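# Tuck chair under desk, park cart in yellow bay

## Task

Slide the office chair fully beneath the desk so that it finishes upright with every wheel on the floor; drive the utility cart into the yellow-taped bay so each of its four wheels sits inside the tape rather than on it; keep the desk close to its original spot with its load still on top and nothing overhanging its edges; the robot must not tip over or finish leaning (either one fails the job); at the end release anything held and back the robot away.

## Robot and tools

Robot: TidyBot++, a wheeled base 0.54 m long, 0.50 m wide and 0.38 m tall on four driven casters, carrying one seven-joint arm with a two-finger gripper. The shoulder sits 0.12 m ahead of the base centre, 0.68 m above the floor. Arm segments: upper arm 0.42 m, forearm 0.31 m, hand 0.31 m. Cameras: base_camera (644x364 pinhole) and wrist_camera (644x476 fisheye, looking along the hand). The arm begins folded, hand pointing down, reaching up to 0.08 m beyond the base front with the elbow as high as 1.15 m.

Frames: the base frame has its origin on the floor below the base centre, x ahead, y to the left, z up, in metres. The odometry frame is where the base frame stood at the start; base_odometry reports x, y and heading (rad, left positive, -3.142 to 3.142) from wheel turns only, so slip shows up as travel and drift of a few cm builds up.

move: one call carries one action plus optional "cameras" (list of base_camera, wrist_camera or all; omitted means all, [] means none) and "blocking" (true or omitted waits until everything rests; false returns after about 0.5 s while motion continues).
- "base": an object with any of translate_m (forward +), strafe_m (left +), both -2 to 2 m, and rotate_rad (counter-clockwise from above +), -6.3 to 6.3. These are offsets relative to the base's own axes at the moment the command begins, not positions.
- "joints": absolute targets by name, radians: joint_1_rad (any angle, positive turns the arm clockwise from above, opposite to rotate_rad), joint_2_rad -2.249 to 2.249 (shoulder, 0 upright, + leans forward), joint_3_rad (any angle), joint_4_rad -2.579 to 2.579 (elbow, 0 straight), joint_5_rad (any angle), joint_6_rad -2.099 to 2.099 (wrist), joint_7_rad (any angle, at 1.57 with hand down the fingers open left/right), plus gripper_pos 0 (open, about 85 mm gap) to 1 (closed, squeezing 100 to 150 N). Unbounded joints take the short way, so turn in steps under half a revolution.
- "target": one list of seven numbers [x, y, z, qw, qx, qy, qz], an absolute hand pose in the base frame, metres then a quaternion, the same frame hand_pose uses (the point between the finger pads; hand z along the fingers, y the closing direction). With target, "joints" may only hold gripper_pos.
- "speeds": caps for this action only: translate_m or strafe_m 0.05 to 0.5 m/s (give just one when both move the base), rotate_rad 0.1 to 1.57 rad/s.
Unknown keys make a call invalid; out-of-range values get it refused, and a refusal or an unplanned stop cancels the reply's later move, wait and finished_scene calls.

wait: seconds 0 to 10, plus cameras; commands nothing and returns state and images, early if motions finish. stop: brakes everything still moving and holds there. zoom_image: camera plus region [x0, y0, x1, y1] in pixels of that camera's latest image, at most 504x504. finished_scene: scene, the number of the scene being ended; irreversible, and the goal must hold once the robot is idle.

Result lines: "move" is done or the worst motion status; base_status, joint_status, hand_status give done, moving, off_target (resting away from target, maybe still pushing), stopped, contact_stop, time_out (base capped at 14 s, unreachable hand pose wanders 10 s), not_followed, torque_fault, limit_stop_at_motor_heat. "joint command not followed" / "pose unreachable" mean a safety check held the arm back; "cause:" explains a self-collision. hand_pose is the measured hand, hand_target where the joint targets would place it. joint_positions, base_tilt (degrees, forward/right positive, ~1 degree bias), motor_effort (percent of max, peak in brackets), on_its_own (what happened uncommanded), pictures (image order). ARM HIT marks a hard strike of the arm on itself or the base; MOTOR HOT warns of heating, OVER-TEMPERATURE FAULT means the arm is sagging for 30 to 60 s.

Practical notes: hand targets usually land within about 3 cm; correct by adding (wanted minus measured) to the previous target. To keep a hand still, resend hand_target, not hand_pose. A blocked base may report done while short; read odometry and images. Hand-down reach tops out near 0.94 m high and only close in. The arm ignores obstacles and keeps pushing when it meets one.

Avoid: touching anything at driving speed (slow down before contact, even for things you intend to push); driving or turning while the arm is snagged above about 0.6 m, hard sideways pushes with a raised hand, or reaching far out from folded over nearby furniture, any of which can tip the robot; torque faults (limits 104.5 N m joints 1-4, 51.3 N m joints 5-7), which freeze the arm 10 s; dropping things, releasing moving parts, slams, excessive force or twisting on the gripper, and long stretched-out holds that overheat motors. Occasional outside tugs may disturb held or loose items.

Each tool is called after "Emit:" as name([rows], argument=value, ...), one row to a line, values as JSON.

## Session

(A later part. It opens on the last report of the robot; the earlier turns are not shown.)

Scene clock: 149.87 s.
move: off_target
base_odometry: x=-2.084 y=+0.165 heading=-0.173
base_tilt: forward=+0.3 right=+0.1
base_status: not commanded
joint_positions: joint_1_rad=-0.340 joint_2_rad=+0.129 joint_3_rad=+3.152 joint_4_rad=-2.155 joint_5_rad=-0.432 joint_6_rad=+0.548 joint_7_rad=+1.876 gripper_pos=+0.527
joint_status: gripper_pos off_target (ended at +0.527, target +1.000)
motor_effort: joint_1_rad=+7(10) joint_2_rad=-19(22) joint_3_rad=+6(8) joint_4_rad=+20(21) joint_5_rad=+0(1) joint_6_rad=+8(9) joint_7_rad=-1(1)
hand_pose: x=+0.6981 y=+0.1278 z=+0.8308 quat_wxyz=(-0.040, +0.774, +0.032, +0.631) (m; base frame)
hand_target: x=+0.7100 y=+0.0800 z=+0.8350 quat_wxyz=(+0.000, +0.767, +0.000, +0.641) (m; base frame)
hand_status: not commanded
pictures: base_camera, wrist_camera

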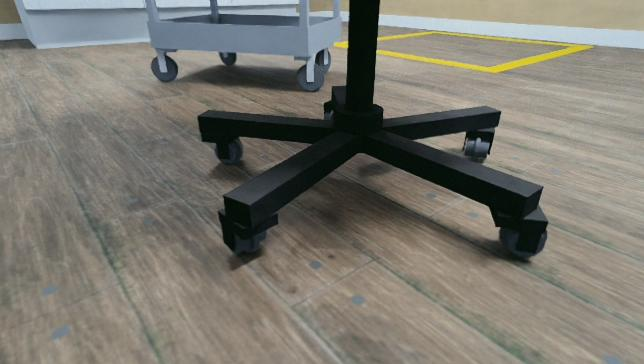

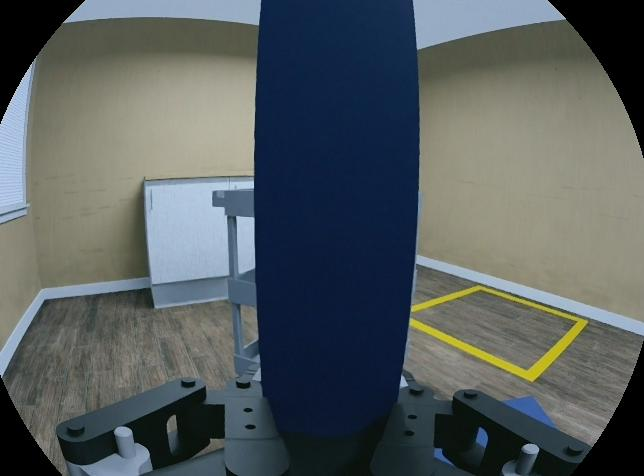

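Emit:
move(base={"rotate_rad":-0.85}, speeds={"rotate_rad":0.2})

Scene clock: 166.23 s.
move: time_out
base_odometry: x=-2.084 y=+0.165 heading=-1.013
base_tilt: forward=+0.3 right=+0.1
base_status: rotate_rad time_out (by the wheels' count: -0.840 of -0.850)
joint_positions: joint_1_rad=-0.396 joint_2_rad=+0.146 joint_3_rad=+3.085 joint_4_rad=-2.135 joint_5_rad=-0.421 joint_6_rad=+0.545 joint_7_rad=+1.884 gripper_pos=+0.544
joint_status: not commanded
motor_effort: joint_1_rad=+18(31) joint_2_rad=-27(28) joint_3_rad=+16(29) joint_4_rad=+15(21) joint_5_rad=-5(14) joint_6_rad=+13(18) joint_7_rad=+3(4)
hand_pose: x=+0.6846 y=+0.2015 z=+0.8312 quat_wxyz=(-0.080, +0.770, +0.085, +0.627) (m; base frame)
hand_target: x=+0.7100 y=+0.0800 z=+0.8350 quat_wxyz=(+0.000, +0.767, +0.000, +0.641) (m; base frame)
hand_status: not commanded
pictures: base_camera, wrist_camera

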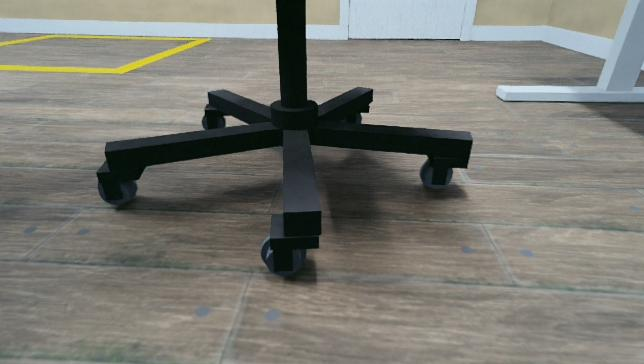

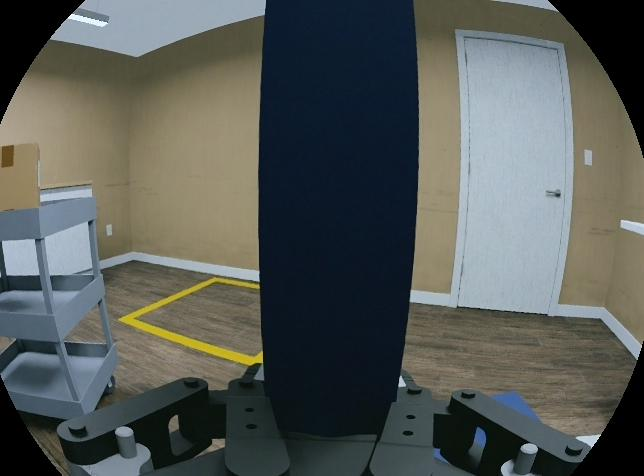

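Emit:
move(base={"rotate_rad":-0.24}, speeds={"rotate_rad":0.2}, cameras=["wrist_camera"])

Emit:
move(joints={"gripper_pos":0}, cameras=[])

Emit:
move(base={"translate_m":-0.15}, speeds={"translate_m":0.15})

Scene clock: 174.03 s.
move: time_out
base_odometry: x=-2.084 y=+0.165 heading=-1.244
base_tilt: forward=+0.3 right=+0.1
base_status: rotate_rad time_out (by the wheels' count: -0.231 of -0.240)
joint_positions: joint_1_rad=-0.389 joint_2_rad=+0.148 joint_3_rad=+3.091 joint_4_rad=-2.133 joint_5_rad=-0.413 joint_6_rad=+0.542 joint_7_rad=+1.884 gripper_pos=+0.548
joint_status: not commanded
motor_effort: joint_1_rad=+17(34) joint_2_rad=-27(28) joint_3_rad=+16(30) joint_4_rad=+15(17) joint_5_rad=-5(14) joint_6_rad=+12(19) joint_7_rad=+4(5)
hand_pose: x=+0.6876 y=+0.1962 z=+0.8311 quat_wxyz=(-0.075, +0.770, +0.084, +0.628) (m; base frame)
hand_target: x=+0.7100 y=+0.0800 z=+0.8350 quat_wxyz=(+0.000, +0.767, +0.000, +0.641) (m; base frame)
hand_status: not commanded
pictures: wrist_camera

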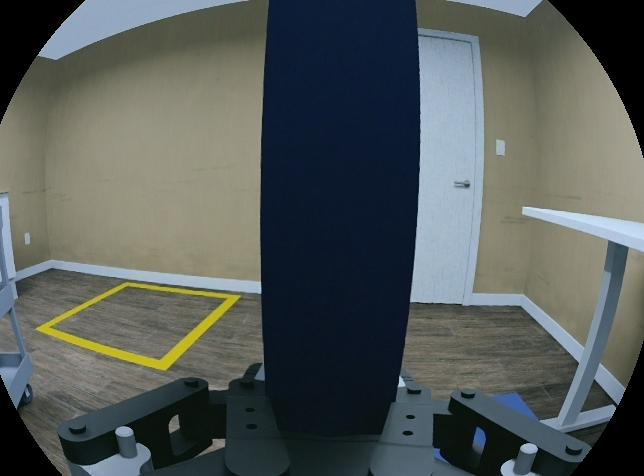

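not run: a stop that you did not command came earlier in this reply.

not run: a stop that you did not command came earlier in this reply.

Emit:
move(joints={"gripper_pos":0}, cameras=[])

Emit:
move(base={"translate_m":-0.2}, speeds={"translate_m":0.15})

Emit:
move(joints={"joint_1_rad":0,"joint_2_rad":-0.3,"joint_3_rad":3.1416,"joint_4_rad":-2.5,"joint_5_rad":0,"joint_6_rad":0.2,"joint_7_rad":1.57})

Scene clock: 178.80 s.
move: done
base_odometry: x=-2.084 y=+0.165 heading=-1.246
base_tilt: forward=+0.3 right=+0.1
base_status: not commanded
joint_positions: joint_1_rad=-0.354 joint_2_rad=+0.132 joint_3_rad=+3.132 joint_4_rad=-2.156 joint_5_rad=-0.417 joint_6_rad=+0.543 joint_7_rad=+1.898 gripper_pos=+0.000
joint_status: all done
motor_effort: joint_1_rad=+9(17) joint_2_rad=-20(27) joint_3_rad=+7(16) joint_4_rad=+21(25) joint_5_rad=-1(5) joint_6_rad=+10(13) joint_7_rad=-1(4)
hand_pose: x=+0.6929 y=+0.1501 z=+0.8279 quat_wxyz=(-0.044, +0.774, +0.061, +0.628) (m; base frame)
hand_target: x=+0.7100 y=+0.0800 z=+0.8350 quat_wxyz=(+0.000, +0.767, +0.000, +0.641) (m; base frame)
hand_status: not commanded
pictures: none
No camera images: "cameras" was empty.

Scene clock: 182.67 s.
move: time_out
base_odometry: x=-2.146 y=+0.352 heading=-1.239
base_tilt: forward=+0.3 right=+0.2
base_status: translate_m time_out (by the wheels' count: -0.197 of -0.200)
joint_positions: joint_1_rad=-0.306 joint_2_rad=+0.135 joint_3_rad=+3.183 joint_4_rad=-2.153 joint_5_rad=-0.436 joint_6_rad=+0.553 joint_7_rad=+1.898 gripper_pos=+0.000
joint_status: not commanded
motor_effort: joint_1_rad=+1(8) joint_2_rad=-23(26) joint_3_rad=+0(7) joint_4_rad=+19(22) joint_5_rad=+2(3) joint_6_rad=+7(9) joint_7_rad=+0(1)
hand_pose: x=+0.7071 y=+0.0902 z=+0.8304 quat_wxyz=(-0.011, +0.774, +0.014, +0.633) (m; base frame)
hand_target: x=+0.7100 y=+0.0800 z=+0.8350 quat_wxyz=(+0.000, +0.767, +0.000, +0.641) (m; base frame)
hand_status: not commanded
pictures: base_camera, wrist_camera

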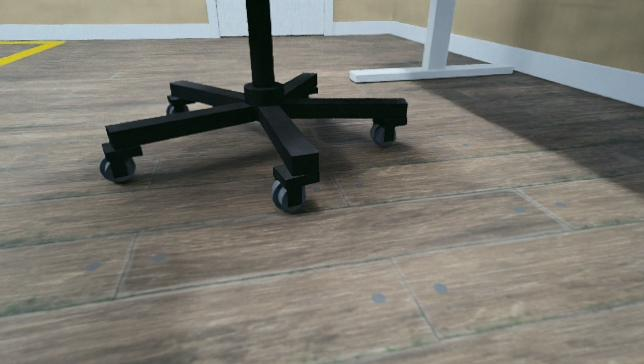

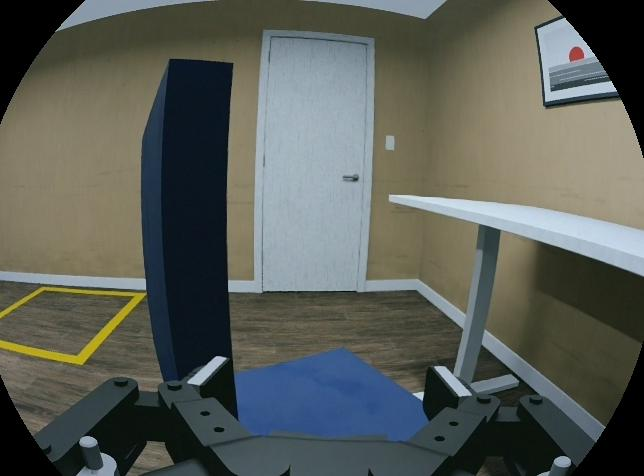

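not run: a stop that you did not command came earlier in this reply.

Emit:
move(joints={"joint_1_rad":0,"joint_2_rad":-0.3,"joint_3_rad":3.1416,"joint_4_rad":-2.5,"joint_5_rad":0,"joint_6_rad":-0.4,"joint_7_rad":1.57}, cameras=[])

Emit:
move(base={"translate_m":0.15}, cameras=[])

Emit:
move(base={"translate_m":-0.142,"strafe_m":0.805}, cameras=["base_camera"])

Emit:
move(base={"rotate_rad":-1.33})

Scene clock: 197.53 s.
move: done
base_odometry: x=-2.146 y=+0.352 heading=-1.239
base_tilt: forward=+0.3 right=+0.2
base_status: not commanded
joint_positions: joint_1_rad=-0.012 joint_2_rad=-0.288 joint_3_rad=+3.156 joint_4_rad=-2.489 joint_5_rad=-0.051 joint_6_rad=-0.360 joint_7_rad=+1.620 gripper_pos=+0.000
joint_status: all done
motor_effort: joint_1_rad=+1(2) joint_2_rad=-6(24) joint_3_rad=+0(1) joint_4_rad=+17(21) joint_5_rad=+0(2) joint_6_rad=+4(9) joint_7_rad=+0(1)
hand_pose: x=+0.4247 y=+0.0064 z=+0.6401 quat_wxyz=(-0.010, +0.958, +0.002, +0.287) (m; base frame)
hand_target: x=+0.4093 y=+0.0013 z=+0.6320 quat_wxyz=(+0.000, +0.964, +0.000, +0.268) (m; base frame)
hand_status: not commanded
pictures: none
No camera images: "cameras" was empty.

Scene clock: 199.00 s.
move: done
base_odometry: x=-2.098 y=+0.210 heading=-1.239
base_tilt: forward=+0.3 right=+0.2
base_status: done
joint_positions: joint_1_rad=-0.011 joint_2_rad=-0.293 joint_3_rad=+3.155 joint_4_rad=-2.490 joint_5_rad=-0.050 joint_6_rad=-0.366 joint_7_rad=+1.620 gripper_pos=+0.000
joint_status: not commanded
motor_effort: joint_1_rad=+1(1) joint_2_rad=-5(8) joint_3_rad=+0(1) joint_4_rad=+17(19) joint_5_rad=+0(1) joint_6_rad=+4(5) joint_7_rad=+0(0)
hand_pose: x=+0.4226 y=+0.0065 z=+0.6397 quat_wxyz=(-0.010, +0.958, +0.002, +0.285) (m; base frame)
hand_target: x=+0.4093 y=+0.0013 z=+0.6320 quat_wxyz=(+0.000, +0.964, +0.000, +0.268) (m; base frame)
hand_status: not commanded
pictures: none
No camera images: "cameras" was empty.

Scene clock: 201.80 s.
move: done
base_odometry: x=-1.382 y=+0.606 heading=-1.240
base_tilt: forward=+0.3 right=+0.2
base_status: done
joint_positions: joint_1_rad=-0.010 joint_2_rad=-0.293 joint_3_rad=+3.150 joint_4_rad=-2.490 joint_5_rad=-0.048 joint_6_rad=-0.366 joint_7_rad=+1.619 gripper_pos=+0.000
joint_status: not commanded
motor_effort: joint_1_rad=+1(2) joint_2_rad=-5(7) joint_3_rad=+0(2) joint_4_rad=+17(18) joint_5_rad=+0(1) joint_6_rad=+4(4) joint_7_rad=+0(1)
hand_pose: x=+0.4225 y=+0.0074 z=+0.6397 quat_wxyz=(-0.009, +0.958, +0.005, +0.285) (m; base frame)
hand_target: x=+0.4093 y=+0.0013 z=+0.6320 quat_wxyz=(+0.000, +0.964, +0.000, +0.268) (m; base frame)
hand_status: not commanded
pictures: base_camera

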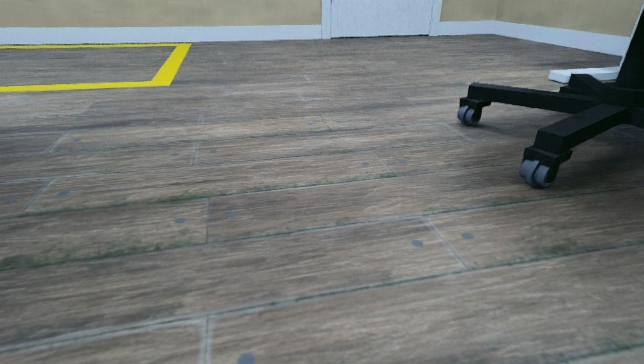

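Scene clock: 203.93 s.
move: done
base_odometry: x=-1.382 y=+0.606 heading=-2.569
base_tilt: forward=+0.3 right=+0.2
base_status: done
joint_positions: joint_1_rad=-0.007 joint_2_rad=-0.293 joint_3_rad=+3.150 joint_4_rad=-2.490 joint_5_rad=-0.047 joint_6_rad=-0.366 joint_7_rad=+1.619 gripper_pos=+0.000
joint_status: not commanded
motor_effort: joint_1_rad=+1(2) joint_2_rad=-5(6) joint_3_rad=+0(1) joint_4_rad=+17(18) joint_5_rad=+1(1) joint_6_rad=+4(4) joint_7_rad=+0(1)
hand_pose: x=+0.4225 y=+0.0064 z=+0.6397 quat_wxyz=(-0.008, +0.958, +0.004, +0.285) (m; base frame)
hand_target: x=+0.4093 y=+0.0013 z=+0.6320 quat_wxyz=(+0.000, +0.964, +0.000, +0.268) (m; base frame)
hand_status: not commanded
pictures: base_camera, wrist_camera

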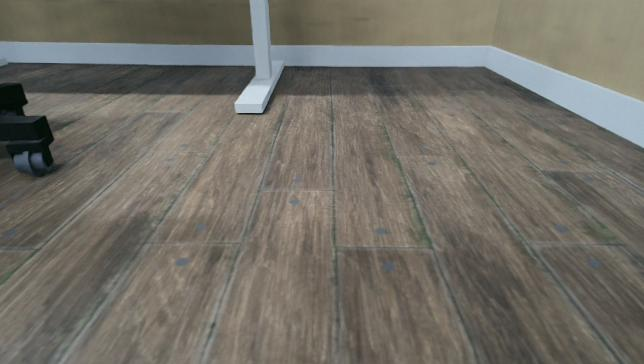

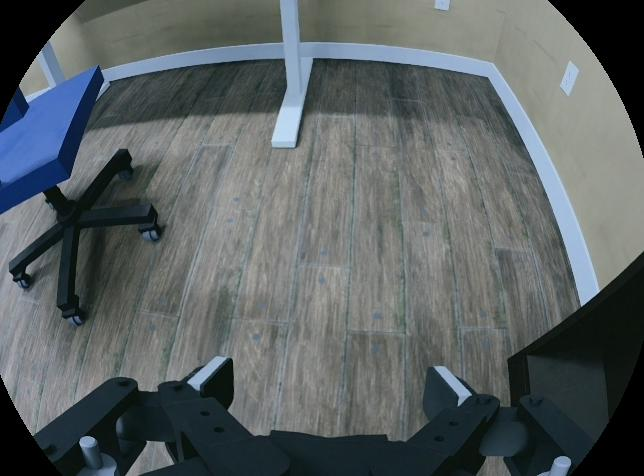

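Emit:
move(base={"strafe_m":0.86,"translate_m":0.03})

Scene clock: 208.43 s.
move: done
base_odometry: x=-0.942 y=-0.133 heading=-2.570
base_tilt: forward=+0.3 right=+0.2
base_status: done
joint_positions: joint_1_rad=-0.007 joint_2_rad=-0.293 joint_3_rad=+3.148 joint_4_rad=-2.490 joint_5_rad=-0.047 joint_6_rad=-0.366 joint_7_rad=+1.619 gripper_pos=+0.000
joint_status: not commanded
motor_effort: joint_1_rad=+1(2) joint_2_rad=-6(7) joint_3_rad=+0(2) joint_4_rad=+17(19) joint_5_rad=+1(1) joint_6_rad=+4(4) joint_7_rad=+0(1)
hand_pose: x=+0.4225 y=+0.0066 z=+0.6397 quat_wxyz=(-0.008, +0.958, +0.004, +0.285) (m; base frame)
hand_target: x=+0.4093 y=+0.0013 z=+0.6320 quat_wxyz=(+0.000, +0.964, +0.000, +0.268) (m; base frame)
hand_status: not commanded
pictures: base_camera, wrist_camera

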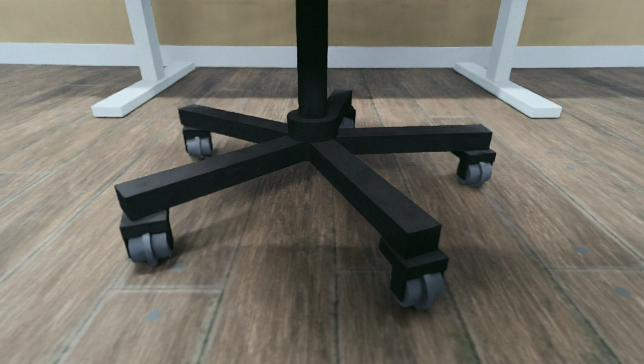

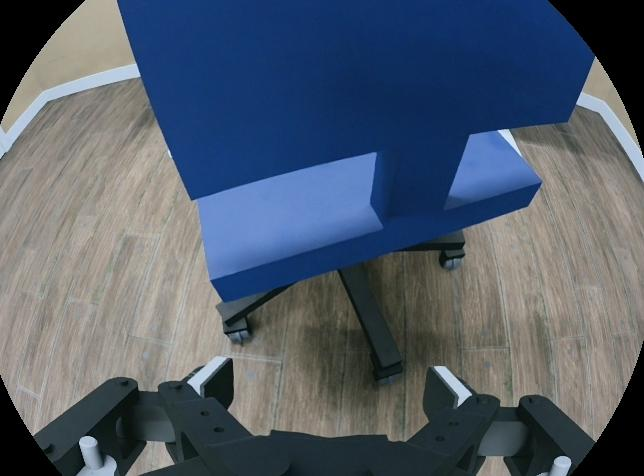

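Emit:
move(joints={"joint_6_rad":0.05,"gripper_pos":1}, base={"strafe_m":0.1,"translate_m":-0.05}, cameras=[])

Emit:
move(base={"translate_m":0.2}, speeds={"translate_m":0.08})

Scene clock: 214.70 s.
move: done
base_odometry: x=-0.846 y=-0.190 heading=-2.570
base_tilt: forward=+0.3 right=+0.2
base_status: done
joint_positions: joint_1_rad=-0.007 joint_2_rad=-0.294 joint_3_rad=+3.145 joint_4_rad=-2.495 joint_5_rad=-0.047 joint_6_rad=+0.017 joint_7_rad=+1.619 gripper_pos=+0.999
joint_status: all done
motor_effort: joint_1_rad=+1(2) joint_2_rad=-7(7) joint_3_rad=+0(1) joint_4_rad=+18(20) joint_5_rad=+1(1) joint_6_rad=+6(7) joint_7_rad=+0(0)
hand_pose: x=+0.5058 y=+0.0022 z=+0.7204 quat_wxyz=(+0.000, +0.887, +0.002, +0.461) (m; base frame)
hand_target: x=+0.5093 y=+0.0013 z=+0.7284 quat_wxyz=(+0.000, +0.880, +0.000, +0.476) (m; base frame)
hand_status: not commanded
pictures: none
No camera images: "cameras" was empty.

Scene clock: 217.73 s.
move: done
base_odometry: x=-1.014 y=-0.298 heading=-2.570
base_tilt: forward=+0.3 right=+0.2
base_status: done
joint_positions: joint_1_rad=-0.022 joint_2_rad=-0.295 joint_3_rad=+3.117 joint_4_rad=-2.533 joint_5_rad=-0.047 joint_6_rad=+0.013 joint_7_rad=+1.619 gripper_pos=+0.999
joint_status: not commanded
motor_effort: joint_1_rad=+5(8) joint_2_rad=-6(9) joint_3_rad=+4(7) joint_4_rad=+25(30) joint_5_rad=+0(1) joint_6_rad=+12(15) joint_7_rad=+0(1)
hand_pose: x=+0.4901 y=+0.0183 z=+0.7003 quat_wxyz=(-0.006, +0.897, +0.023, +0.442) (m; base frame)
hand_target: x=+0.5093 y=+0.0013 z=+0.7284 quat_wxyz=(+0.000, +0.880, +0.000, +0.476) (m; base frame)
hand_status: not commanded
pictures: base_camera, wrist_camera

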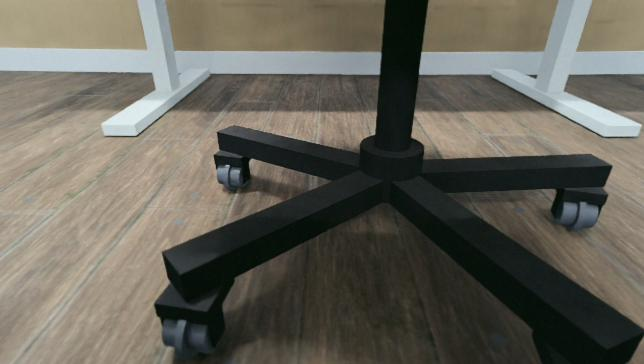

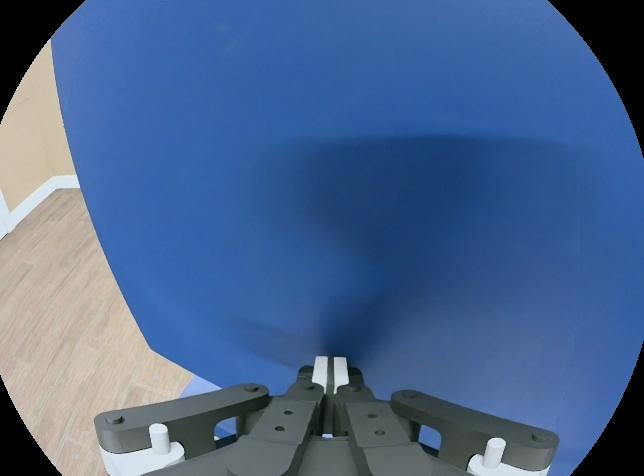

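Emit:
move(base={"translate_m":0.2}, speeds={"translate_m":0.08})

Scene clock: 221.93 s.
move: done
base_odometry: x=-1.182 y=-0.407 heading=-2.569
base_tilt: forward=+0.3 right=+0.2
base_status: done
joint_positions: joint_1_rad=-0.026 joint_2_rad=-0.304 joint_3_rad=+3.113 joint_4_rad=-2.535 joint_5_rad=-0.047 joint_6_rad=+0.009 joint_7_rad=+1.619 gripper_pos=+0.999
joint_status: not commanded
motor_effort: joint_1_rad=+6(9) joint_2_rad=-6(9) joint_3_rad=+5(9) joint_4_rad=+25(30) joint_5_rad=+1(1) joint_6_rad=+12(15) joint_7_rad=+0(1)
hand_pose: x=+0.4880 y=+0.0213 z=+0.7015 quat_wxyz=(-0.008, +0.896, +0.027, +0.443) (m; base frame)
hand_target: x=+0.5093 y=+0.0013 z=+0.7284 quat_wxyz=(+0.000, +0.880, +0.000, +0.476) (m; base frame)
hand_status: not commanded
pictures: base_camera, wrist_camera

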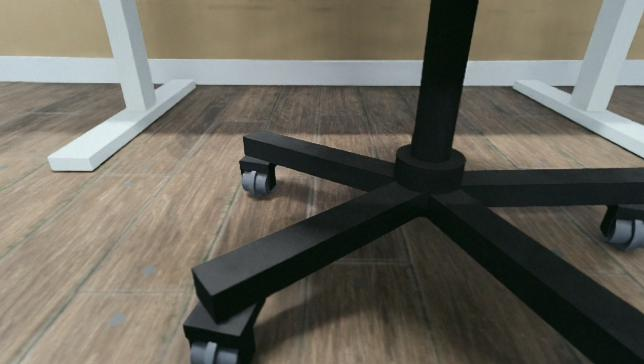

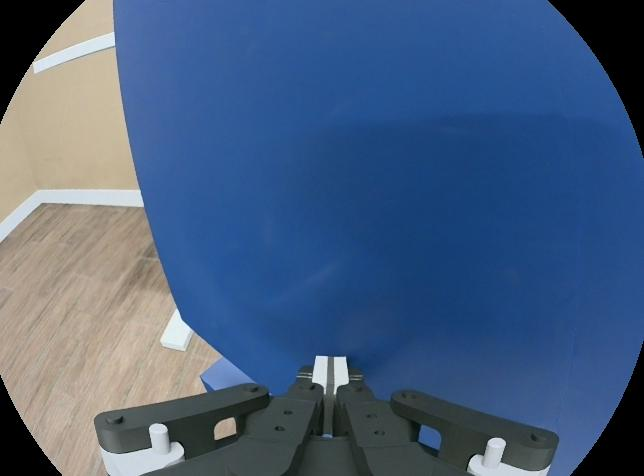

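Emit:
move(base={"translate_m":-0.08}, cameras=[])

Emit:
move(base={"strafe_m":-0.25})

Scene clock: 225.33 s.
move: done
base_odometry: x=-1.115 y=-0.363 heading=-2.569
base_tilt: forward=+0.3 right=+0.2
base_status: done
joint_positions: joint_1_rad=-0.005 joint_2_rad=-0.304 joint_3_rad=+3.134 joint_4_rad=-2.500 joint_5_rad=-0.047 joint_6_rad=+0.027 joint_7_rad=+1.619 gripper_pos=+0.999
joint_status: not commanded
motor_effort: joint_1_rad=+1(6) joint_2_rad=-7(9) joint_3_rad=+0(6) joint_4_rad=+19(24) joint_5_rad=+1(1) joint_6_rad=+7(11) joint_7_rad=+0(1)
hand_pose: x=+0.5051 y=+0.0058 z=+0.7241 quat_wxyz=(-0.001, +0.884, +0.006, +0.467) (m; base frame)
hand_target: x=+0.5093 y=+0.0013 z=+0.7284 quat_wxyz=(+0.000, +0.880, +0.000, +0.476) (m; base frame)
hand_status: not commanded
pictures: none
No camera images: "cameras" was empty.

Scene clock: 227.00 s.
move: done
base_odometry: x=-1.250 y=-0.153 heading=-2.569
base_tilt: forward=+0.3 right=+0.2
base_status: done
joint_positions: joint_1_rad=+0.001 joint_2_rad=-0.306 joint_3_rad=+3.142 joint_4_rad=-2.501 joint_5_rad=-0.046 joint_6_rad=+0.028 joint_7_rad=+1.619 gripper_pos=+0.999
joint_status: not commanded
motor_effort: joint_1_rad=+1(14) joint_2_rad=-6(8) joint_3_rad=+0(12) joint_4_rad=+19(26) joint_5_rad=+1(1) joint_6_rad=+7(14) joint_7_rad=+0(1)
hand_pose: x=+0.5050 y=+0.0003 z=+0.7244 quat_wxyz=(+0.001, +0.884, +0.000, +0.468) (m; base frame)
hand_target: x=+0.5093 y=+0.0013 z=+0.7284 quat_wxyz=(+0.000, +0.880, +0.000, +0.476) (m; base frame)
hand_status: not commanded
pictures: base_camera, wrist_camera

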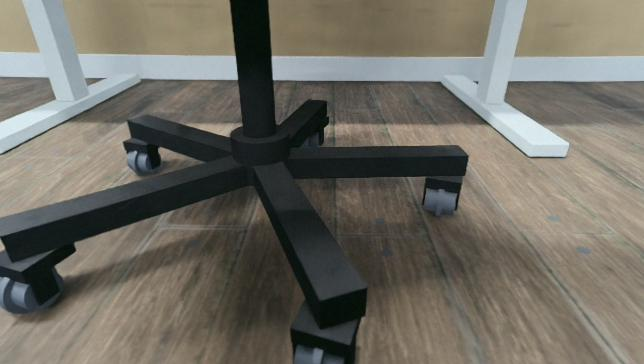

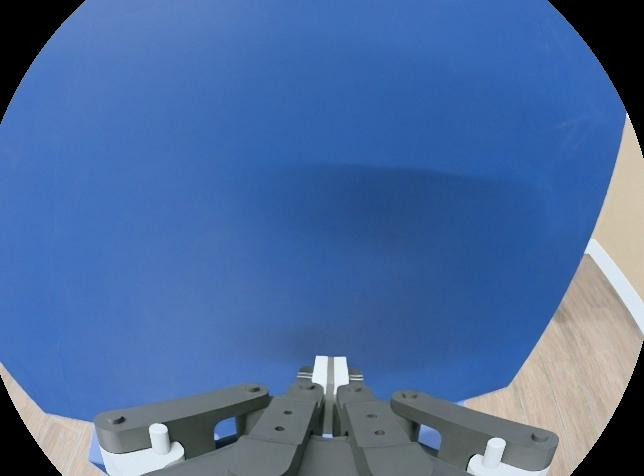

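Emit:
move(base={"strafe_m":0.05}, cameras=[])

Emit:
move(base={"translate_m":0.22}, speeds={"translate_m":0.08})

Scene clock: 229.90 s.
move: done
base_odometry: x=-1.223 y=-0.195 heading=-2.569
base_tilt: forward=+0.3 right=+0.2
base_status: done
joint_positions: joint_1_rad=+0.002 joint_2_rad=-0.306 joint_3_rad=+3.143 joint_4_rad=-2.505 joint_5_rad=-0.046 joint_6_rad=+0.028 joint_7_rad=+1.618 gripper_pos=+0.999
joint_status: not commanded
motor_effort: joint_1_rad=+1(6) joint_2_rad=-6(7) joint_3_rad=+0(6) joint_4_rad=+20(24) joint_5_rad=+1(1) joint_6_rad=+7(10) joint_7_rad=+0(0)
hand_pose: x=+0.5035 y=-0.0007 z=+0.7224 quat_wxyz=(+0.002, +0.885, -0.001, +0.466) (m; base frame)
hand_target: x=+0.5093 y=+0.0013 z=+0.7284 quat_wxyz=(+0.000, +0.880, +0.000, +0.476) (m; base frame)
hand_status: not commanded
pictures: none
No camera images: "cameras" was empty.

Scene clock: 233.17 s.
move: done
base_odometry: x=-1.408 y=-0.314 heading=-2.569
base_tilt: forward=+0.3 right=+0.2
base_status: done
joint_positions: joint_1_rad=+0.011 joint_2_rad=-0.303 joint_3_rad=+3.149 joint_4_rad=-2.535 joint_5_rad=-0.046 joint_6_rad=+0.014 joint_7_rad=+1.618 gripper_pos=+0.999
joint_status: not commanded
motor_effort: joint_1_rad=-1(3) joint_2_rad=-7(10) joint_3_rad=-1(4) joint_4_rad=+27(32) joint_5_rad=+1(1) joint_6_rad=+12(16) joint_7_rad=+0(1)
hand_pose: x=+0.4897 y=-0.0057 z=+0.7025 quat_wxyz=(+0.004, +0.895, -0.008, +0.445) (m; base frame)
hand_target: x=+0.5093 y=+0.0013 z=+0.7284 quat_wxyz=(+0.000, +0.880, +0.000, +0.476) (m; base frame)
hand_status: not commanded
pictures: base_camera, wrist_camera

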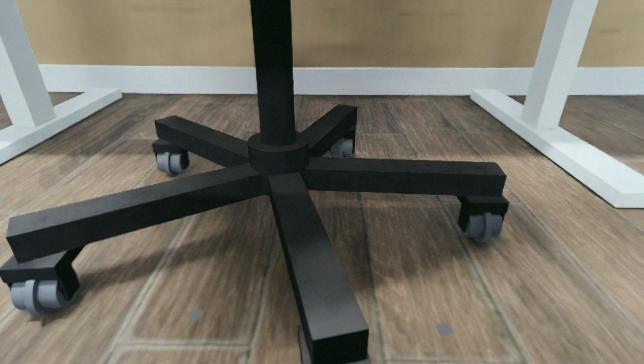

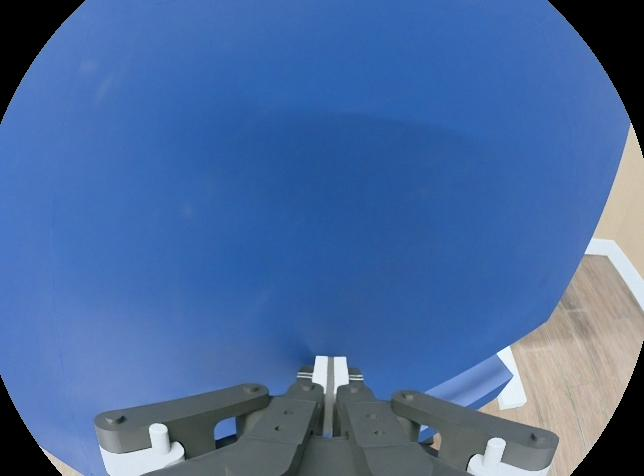

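Emit:
move(base={"translate_m":-0.05}, cameras=[])

Emit:
move(base={"strafe_m":0.09}, cameras=[])

Emit:
move(base={"translate_m":0.16}, speeds={"translate_m":0.08})

Scene clock: 238.03 s.
move: done
base_odometry: x=-1.366 y=-0.287 heading=-2.569
base_tilt: forward=+0.3 right=+0.2
base_status: done
joint_positions: joint_1_rad=+0.007 joint_2_rad=-0.306 joint_3_rad=+3.149 joint_4_rad=-2.497 joint_5_rad=-0.046 joint_6_rad=+0.036 joint_7_rad=+1.618 gripper_pos=+0.999
joint_status: not commanded
motor_effort: joint_1_rad=+1(1) joint_2_rad=-7(9) joint_3_rad=+1(1) joint_4_rad=+19(25) joint_5_rad=+1(1) joint_6_rad=+6(11) joint_7_rad=+0(1)
hand_pose: x=+0.5078 y=-0.0048 z=+0.7286 quat_wxyz=(+0.004, +0.881, -0.006, +0.473) (m; base frame)
hand_target: x=+0.5093 y=+0.0013 z=+0.7284 quat_wxyz=(+0.000, +0.880, +0.000, +0.476) (m; base frame)
hand_status: not commanded
pictures: none
No camera images: "cameras" was empty.

Scene clock: 239.20 s.
move: done
base_odometry: x=-1.317 y=-0.363 heading=-2.569
base_tilt: forward=+0.3 right=+0.2
base_status: done
joint_positions: joint_1_rad=+0.002 joint_2_rad=-0.306 joint_3_rad=+3.143 joint_4_rad=-2.500 joint_5_rad=-0.046 joint_6_rad=+0.036 joint_7_rad=+1.618 gripper_pos=+0.999
joint_status: not commanded
motor_effort: joint_1_rad=+1(5) joint_2_rad=-6(7) joint_3_rad=+0(4) joint_4_rad=+19(24) joint_5_rad=+1(1) joint_6_rad=+6(10) joint_7_rad=+0(1)
hand_pose: x=+0.5068 y=-0.0005 z=+0.7272 quat_wxyz=(+0.002, +0.882, -0.001, +0.472) (m; base frame)
hand_target: x=+0.5093 y=+0.0013 z=+0.7284 quat_wxyz=(+0.000, +0.880, +0.000, +0.476) (m; base frame)
hand_status: not commanded
pictures: none
No camera images: "cameras" was empty.

Scene clock: 241.70 s.
move: done
base_odometry: x=-1.451 y=-0.450 heading=-2.569
base_tilt: forward=+0.3 right=+0.2
base_status: done
joint_positions: joint_1_rad=-0.003 joint_2_rad=-0.303 joint_3_rad=+3.137 joint_4_rad=-2.540 joint_5_rad=-0.046 joint_6_rad=+0.006 joint_7_rad=+1.618 gripper_pos=+0.999
joint_status: not commanded
motor_effort: joint_1_rad=+2(4) joint_2_rad=-7(8) joint_3_rad=+1(4) joint_4_rad=+27(32) joint_5_rad=+1(1) joint_6_rad=+13(17) joint_7_rad=+0(1)
hand_pose: x=+0.4863 y=+0.0042 z=+0.6982 quat_wxyz=(-0.001, +0.898, +0.005, +0.440) (m; base frame)
hand_target: x=+0.5093 y=+0.0013 z=+0.7284 quat_wxyz=(+0.000, +0.880, +0.000, +0.476) (m; base frame)
hand_status: not commanded
pictures: base_camera, wrist_camera

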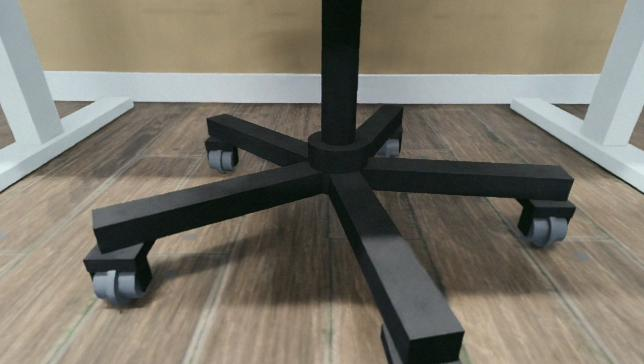

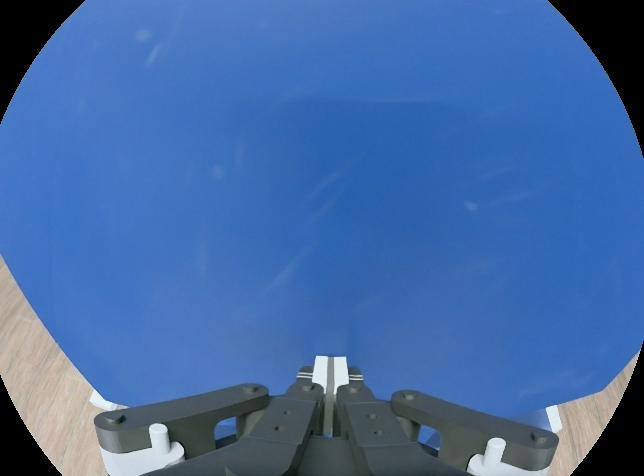

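Emit:
move(base={"translate_m":0.1}, speeds={"translate_m":0.06})

Scene clock: 245.20 s.
move: done
base_odometry: x=-1.535 y=-0.504 heading=-2.569
base_tilt: forward=+0.3 right=+0.2
base_status: done
joint_positions: joint_1_rad=-0.006 joint_2_rad=-0.309 joint_3_rad=+3.134 joint_4_rad=-2.547 joint_5_rad=-0.046 joint_6_rad=+0.001 joint_7_rad=+1.618 gripper_pos=+0.999
joint_status: not commanded
motor_effort: joint_1_rad=+2(5) joint_2_rad=-5(8) joint_3_rad=+2(4) joint_4_rad=+28(32) joint_5_rad=+1(1) joint_6_rad=+14(17) joint_7_rad=+0(1)
hand_pose: x=+0.4826 y=+0.0060 z=+0.6958 quat_wxyz=(-0.001, +0.899, +0.007, +0.437) (m; base frame)
hand_target: x=+0.5093 y=+0.0013 z=+0.7284 quat_wxyz=(+0.000, +0.880, +0.000, +0.476) (m; base frame)
hand_status: not commanded
pictures: base_camera, wrist_camera

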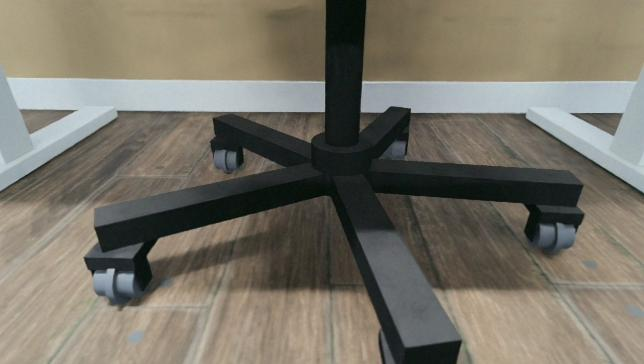

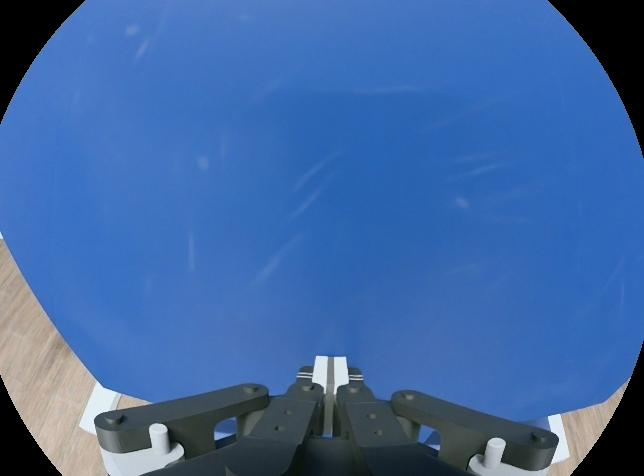

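Emit:
move(base={"translate_m":0.08}, speeds={"translate_m":0.06})

Scene clock: 248.43 s.
move: done
base_odometry: x=-1.601 y=-0.547 heading=-2.569
base_tilt: forward=+0.3 right=+0.2
base_status: done
joint_positions: joint_1_rad=-0.006 joint_2_rad=-0.319 joint_3_rad=+3.134 joint_4_rad=-2.656 joint_5_rad=-0.046 joint_6_rad=-0.131 joint_7_rad=+1.618 gripper_pos=+0.999
joint_status: not commanded
motor_effort: joint_1_rad=+1(2) joint_2_rad=-2(4) joint_3_rad=+2(2) joint_4_rad=+50(52) joint_5_rad=+1(1) joint_6_rad=+33(35) joint_7_rad=+0(0)
hand_pose: x=+0.4076 y=+0.0067 z=+0.6199 quat_wxyz=(-0.004, +0.944, +0.008, +0.330) (m; base frame)
hand_target: x=+0.5093 y=+0.0013 z=+0.7284 quat_wxyz=(+0.000, +0.880, +0.000, +0.476) (m; base frame)
hand_status: not commanded
pictures: base_camera, wrist_camera

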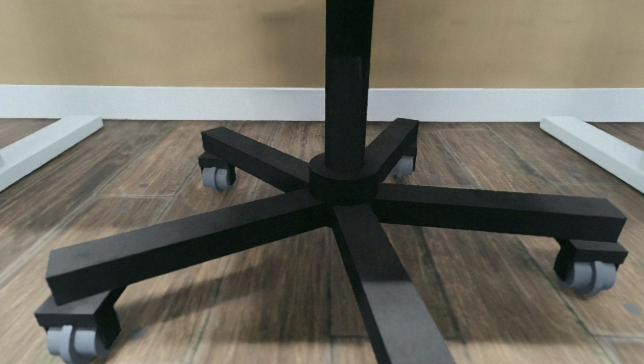

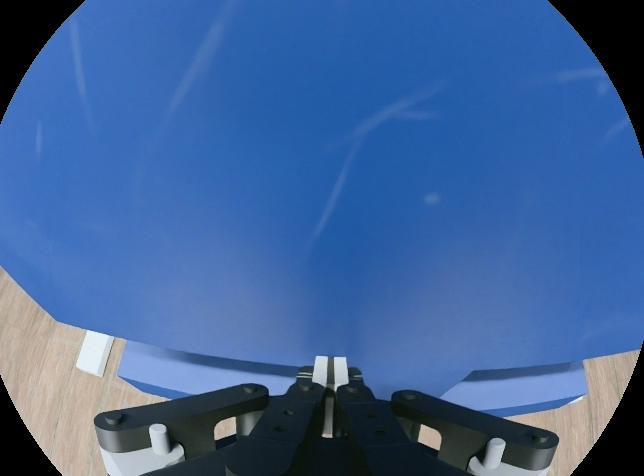

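Emit:
move(base={"translate_m":-0.42}, speeds={"translate_m":0.25})

Emit:
move(base={"rotate_rad":2.6}, joints={"gripper_pos":0,"joint_6_rad":0.2})

Scene clock: 257.17 s.
move: done
base_odometry: x=-1.248 y=-0.319 heading=-2.569
base_tilt: forward=+0.3 right=+0.2
base_status: done
joint_positions: joint_1_rad=-0.006 joint_2_rad=-0.300 joint_3_rad=+3.135 joint_4_rad=-2.491 joint_5_rad=-0.046 joint_6_rad=+0.041 joint_7_rad=+1.618 gripper_pos=+0.999
joint_status: not commanded
motor_effort: joint_1_rad=+1(1) joint_2_rad=-7(13) joint_3_rad=+0(1) joint_4_rad=+18(47) joint_5_rad=+1(1) joint_6_rad=+6(31) joint_7_rad=+0(1)
hand_pose: x=+0.5108 y=+0.0058 z=+0.7306 quat_wxyz=(-0.001, +0.880, +0.006, +0.476) (m; base frame)
hand_target: x=+0.5093 y=+0.0013 z=+0.7284 quat_wxyz=(+0.000, +0.880, +0.000, +0.476) (m; base frame)
hand_status: not commanded
pictures: base_camera, wrist_camera

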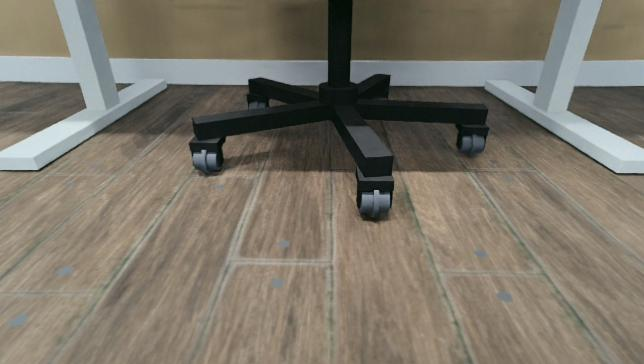

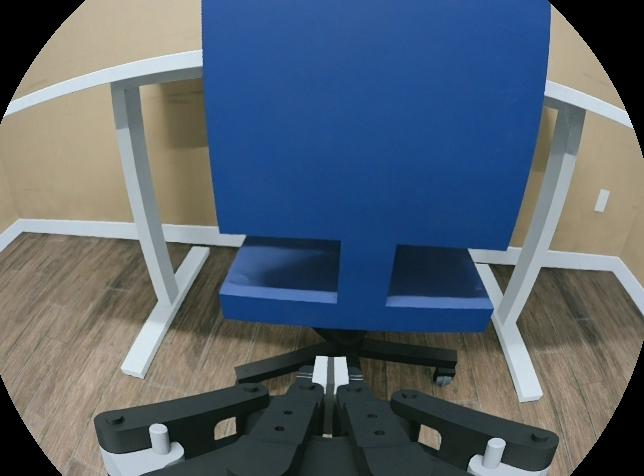

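Scene clock: 260.13 s.
move: done
base_odometry: x=-1.248 y=-0.319 heading=+0.031
base_tilt: forward=+0.3 right=+0.2
base_status: done
joint_positions: joint_1_rad=-0.005 joint_2_rad=-0.300 joint_3_rad=+3.135 joint_4_rad=-2.491 joint_5_rad=-0.046 joint_6_rad=+0.181 joint_7_rad=+1.618 gripper_pos=+0.000
joint_status: all done
motor_effort: joint_1_rad=+1(2) joint_2_rad=-7(9) joint_3_rad=+0(1) joint_4_rad=+20(21) joint_5_rad=+1(1) joint_6_rad=+7(8) joint_7_rad=+0(1)
hand_pose: x=+0.5319 y=+0.0037 z=+0.7684 quat_wxyz=(+0.002, +0.844, +0.004, +0.536) (m; base frame)
hand_target: x=+0.5319 y=+0.0013 z=+0.7692 quat_wxyz=(+0.000, +0.841, +0.000, +0.540) (m; base frame)
hand_status: not commanded
pictures: base_camera, wrist_camera

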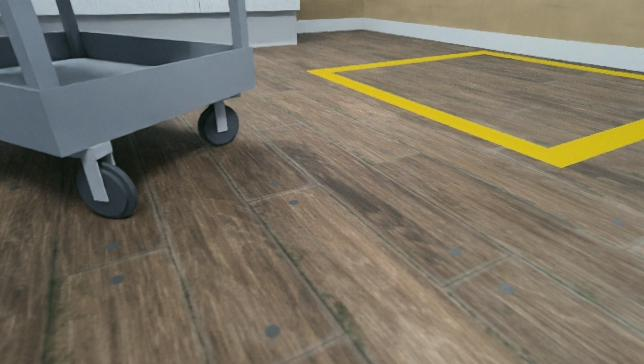

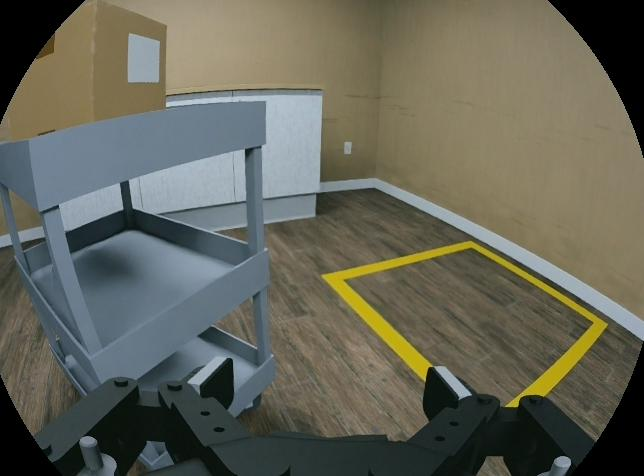

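Emit:
zoom_image(camera="base_camera", region=[0, 0, 300, 230])

Emit:
move(base={"strafe_m":0.3,"rotate_rad":0.2,"translate_m":-0.15})

Scaled by 1.680.

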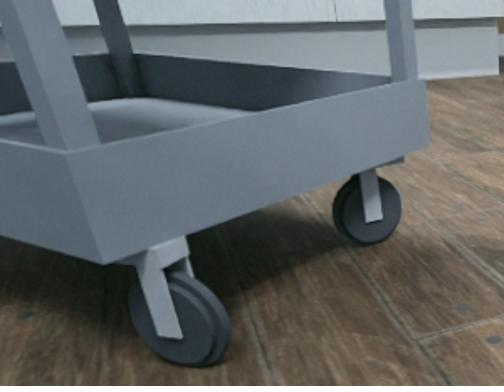

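Scene clock: 270.23 s.
move: done
base_odometry: x=-1.408 y=-0.024 heading=+0.232
base_tilt: forward=+0.3 right=+0.2
base_status: done
joint_positions: joint_1_rad=-0.002 joint_2_rad=-0.300 joint_3_rad=+3.141 joint_4_rad=-2.491 joint_5_rad=-0.046 joint_6_rad=+0.181 joint_7_rad=+1.618 gripper_pos=+0.000
joint_status: not commanded
motor_effort: joint_1_rad=+1(2) joint_2_rad=-7(9) joint_3_rad=+0(2) joint_4_rad=+19(21) joint_5_rad=+1(1) joint_6_rad=+7(7) joint_7_rad=+0(1)
hand_pose: x=+0.5320 y=+0.0002 z=+0.7684 quat_wxyz=(+0.003, +0.844, +0.000, +0.536) (m; base frame)
hand_target: x=+0.5319 y=+0.0013 z=+0.7692 quat_wxyz=(+0.000, +0.841, +0.000, +0.540) (m; base frame)
hand_status: not commanded
pictures: base_camera, wrist_camera

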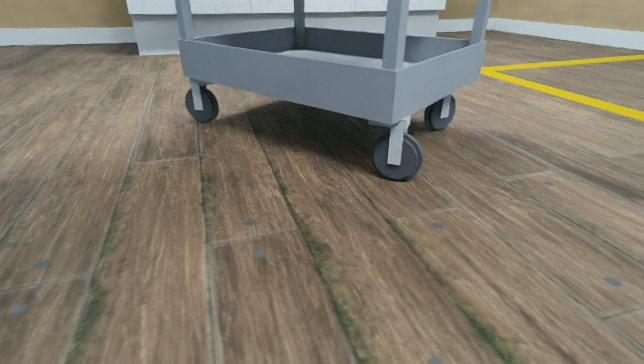

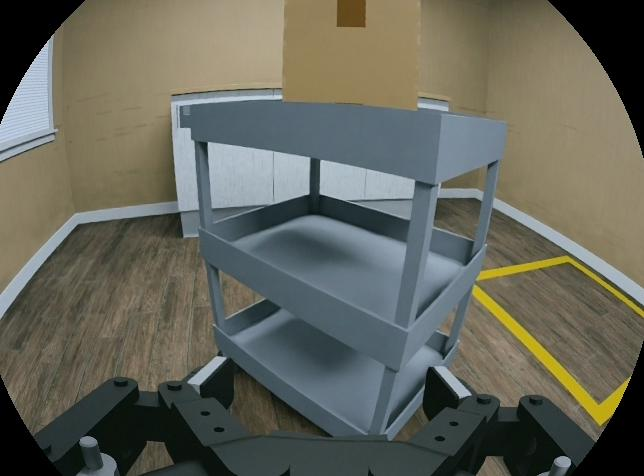

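Emit:
move(joints={"joint_1_rad":3.0,"joint_6_rad":-0.9}, cameras=[])

Emit:
move(base={"translate_m":1.007,"strafe_m":0.693}, cameras=["base_camera"])

Emit:
move(base={"rotate_rad":-1.23})

Scene clock: 281.70 s.
move: done
base_odometry: x=-1.408 y=-0.024 heading=+0.232
base_tilt: forward=+0.3 right=+0.2
base_status: not commanded
joint_positions: joint_1_rad=+2.988 joint_2_rad=-0.300 joint_3_rad=+3.141 joint_4_rad=-2.491 joint_5_rad=-0.046 joint_6_rad=-0.857 joint_7_rad=+1.618 gripper_pos=+0.000
joint_status: all done
motor_effort: joint_1_rad=+1(2) joint_2_rad=-2(8) joint_3_rad=+0(1) joint_4_rad=+15(20) joint_5_rad=+1(1) joint_6_rad=+0(8) joint_7_rad=+0(1)
hand_pose: x=-0.0377 y=-0.0366 z=+0.5913 quat_wxyz=(+0.046, +0.086, -0.995, +0.020) (m; base frame)
hand_target: x=-0.0222 y=-0.0215 z=+0.5878 quat_wxyz=(+0.021, +0.070, -0.997, +0.001) (m; base frame)
hand_status: not commanded
pictures: none
No camera images: "cameras" was empty.

Scene clock: 284.90 s.
move: done
base_odometry: x=-0.587 y=+0.882 heading=+0.232
base_tilt: forward=+0.3 right=+0.2
base_status: done
joint_positions: joint_1_rad=+2.988 joint_2_rad=-0.300 joint_3_rad=+3.141 joint_4_rad=-2.493 joint_5_rad=-0.045 joint_6_rad=-0.866 joint_7_rad=+1.618 gripper_pos=+0.000
joint_status: not commanded
motor_effort: joint_1_rad=+1(1) joint_2_rad=-3(5) joint_3_rad=+0(1) joint_4_rad=+15(17) joint_5_rad=+0(1) joint_6_rad=+0(1) joint_7_rad=-1(1)
hand_pose: x=-0.0342 y=-0.0360 z=+0.5905 quat_wxyz=(+0.040, +0.086, -0.995, +0.020) (m; base frame)
hand_target: x=-0.0222 y=-0.0215 z=+0.5878 quat_wxyz=(+0.021, +0.070, -0.997, +0.001) (m; base frame)
hand_status: not commanded
pictures: base_camera

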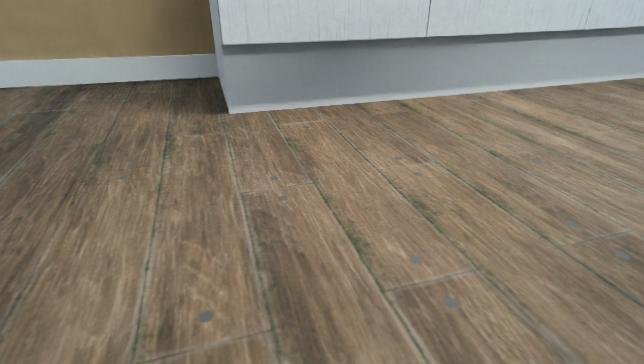

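Scene clock: 286.97 s.
move: done
base_odometry: x=-0.587 y=+0.882 heading=-0.998
base_tilt: forward=+0.3 right=+0.2
base_status: done
joint_positions: joint_1_rad=+2.990 joint_2_rad=-0.300 joint_3_rad=+3.141 joint_4_rad=-2.493 joint_5_rad=-0.045 joint_6_rad=-0.866 joint_7_rad=+1.618 gripper_pos=+0.000
joint_status: not commanded
motor_effort: joint_1_rad=+1(1) joint_2_rad=-3(4) joint_3_rad=+0(1) joint_4_rad=+15(16) joint_5_rad=+1(1) joint_6_rad=+0(1) joint_7_rad=+0(0)
hand_pose: x=-0.0342 y=-0.0358 z=+0.5905 quat_wxyz=(+0.040, +0.086, -0.995, +0.020) (m; base frame)
hand_target: x=-0.0222 y=-0.0215 z=+0.5878 quat_wxyz=(+0.021, +0.070, -0.997, +0.001) (m; base frame)
hand_status: not commanded
pictures: base_camera, wrist_camera

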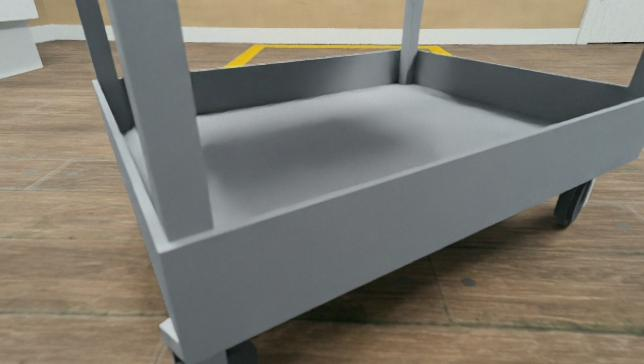

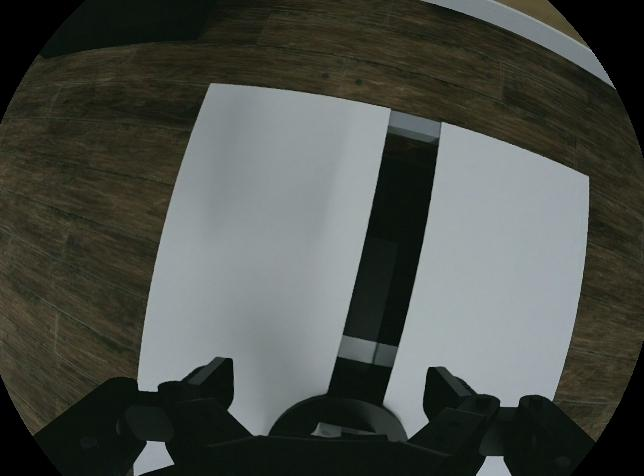

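Emit:
move(base={"translate_m":0.4}, speeds={"translate_m":0.08}, cameras=["base_camera"])

Scene clock: 293.97 s.
move: done
base_odometry: x=-0.370 y=+0.546 heading=-0.998
base_tilt: forward=+0.3 right=+0.2
base_status: done
joint_positions: joint_1_rad=+2.990 joint_2_rad=-0.300 joint_3_rad=+3.141 joint_4_rad=-2.494 joint_5_rad=-0.045 joint_6_rad=-0.868 joint_7_rad=+1.618 gripper_pos=+0.000
joint_status: not commanded
motor_effort: joint_1_rad=+1(2) joint_2_rad=-3(6) joint_3_rad=+0(1) joint_4_rad=+15(17) joint_5_rad=+0(1) joint_6_rad=+0(1) joint_7_rad=-1(1)
hand_pose: x=-0.0334 y=-0.0356 z=+0.5903 quat_wxyz=(+0.039, +0.086, -0.995, +0.020) (m; base frame)
hand_target: x=-0.0222 y=-0.0215 z=+0.5878 quat_wxyz=(+0.021, +0.070, -0.997, +0.001) (m; base frame)
hand_status: not commanded
pictures: base_camera

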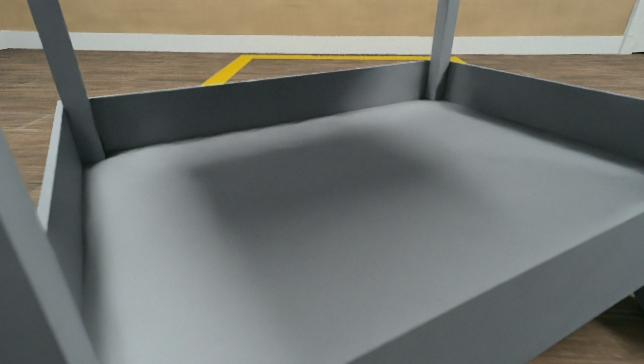

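Emit:
move(base={"translate_m":0.4}, speeds={"translate_m":0.1}, cameras=["base_camera"])

Scene clock: 300.67 s.
move: done
base_odometry: x=-0.153 y=+0.209 heading=-0.999
base_tilt: forward=+0.3 right=+0.2
base_status: done
joint_positions: joint_1_rad=+2.990 joint_2_rad=-0.300 joint_3_rad=+3.141 joint_4_rad=-2.494 joint_5_rad=-0.045 joint_6_rad=-0.869 joint_7_rad=+1.618 gripper_pos=+0.000
joint_status: not commanded
motor_effort: joint_1_rad=+1(1) joint_2_rad=-3(6) joint_3_rad=+0(1) joint_4_rad=+14(16) joint_5_rad=+1(1) joint_6_rad=-1(1) joint_7_rad=+0(1)
hand_pose: x=-0.0327 y=-0.0355 z=+0.5901 quat_wxyz=(+0.038, +0.086, -0.995, +0.020) (m; base frame)
hand_target: x=-0.0222 y=-0.0215 z=+0.5878 quat_wxyz=(+0.021, +0.070, -0.997, +0.001) (m; base frame)
hand_status: not commanded
pictures: base_camera

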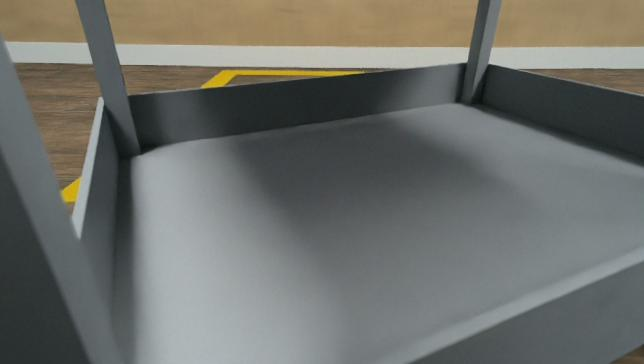

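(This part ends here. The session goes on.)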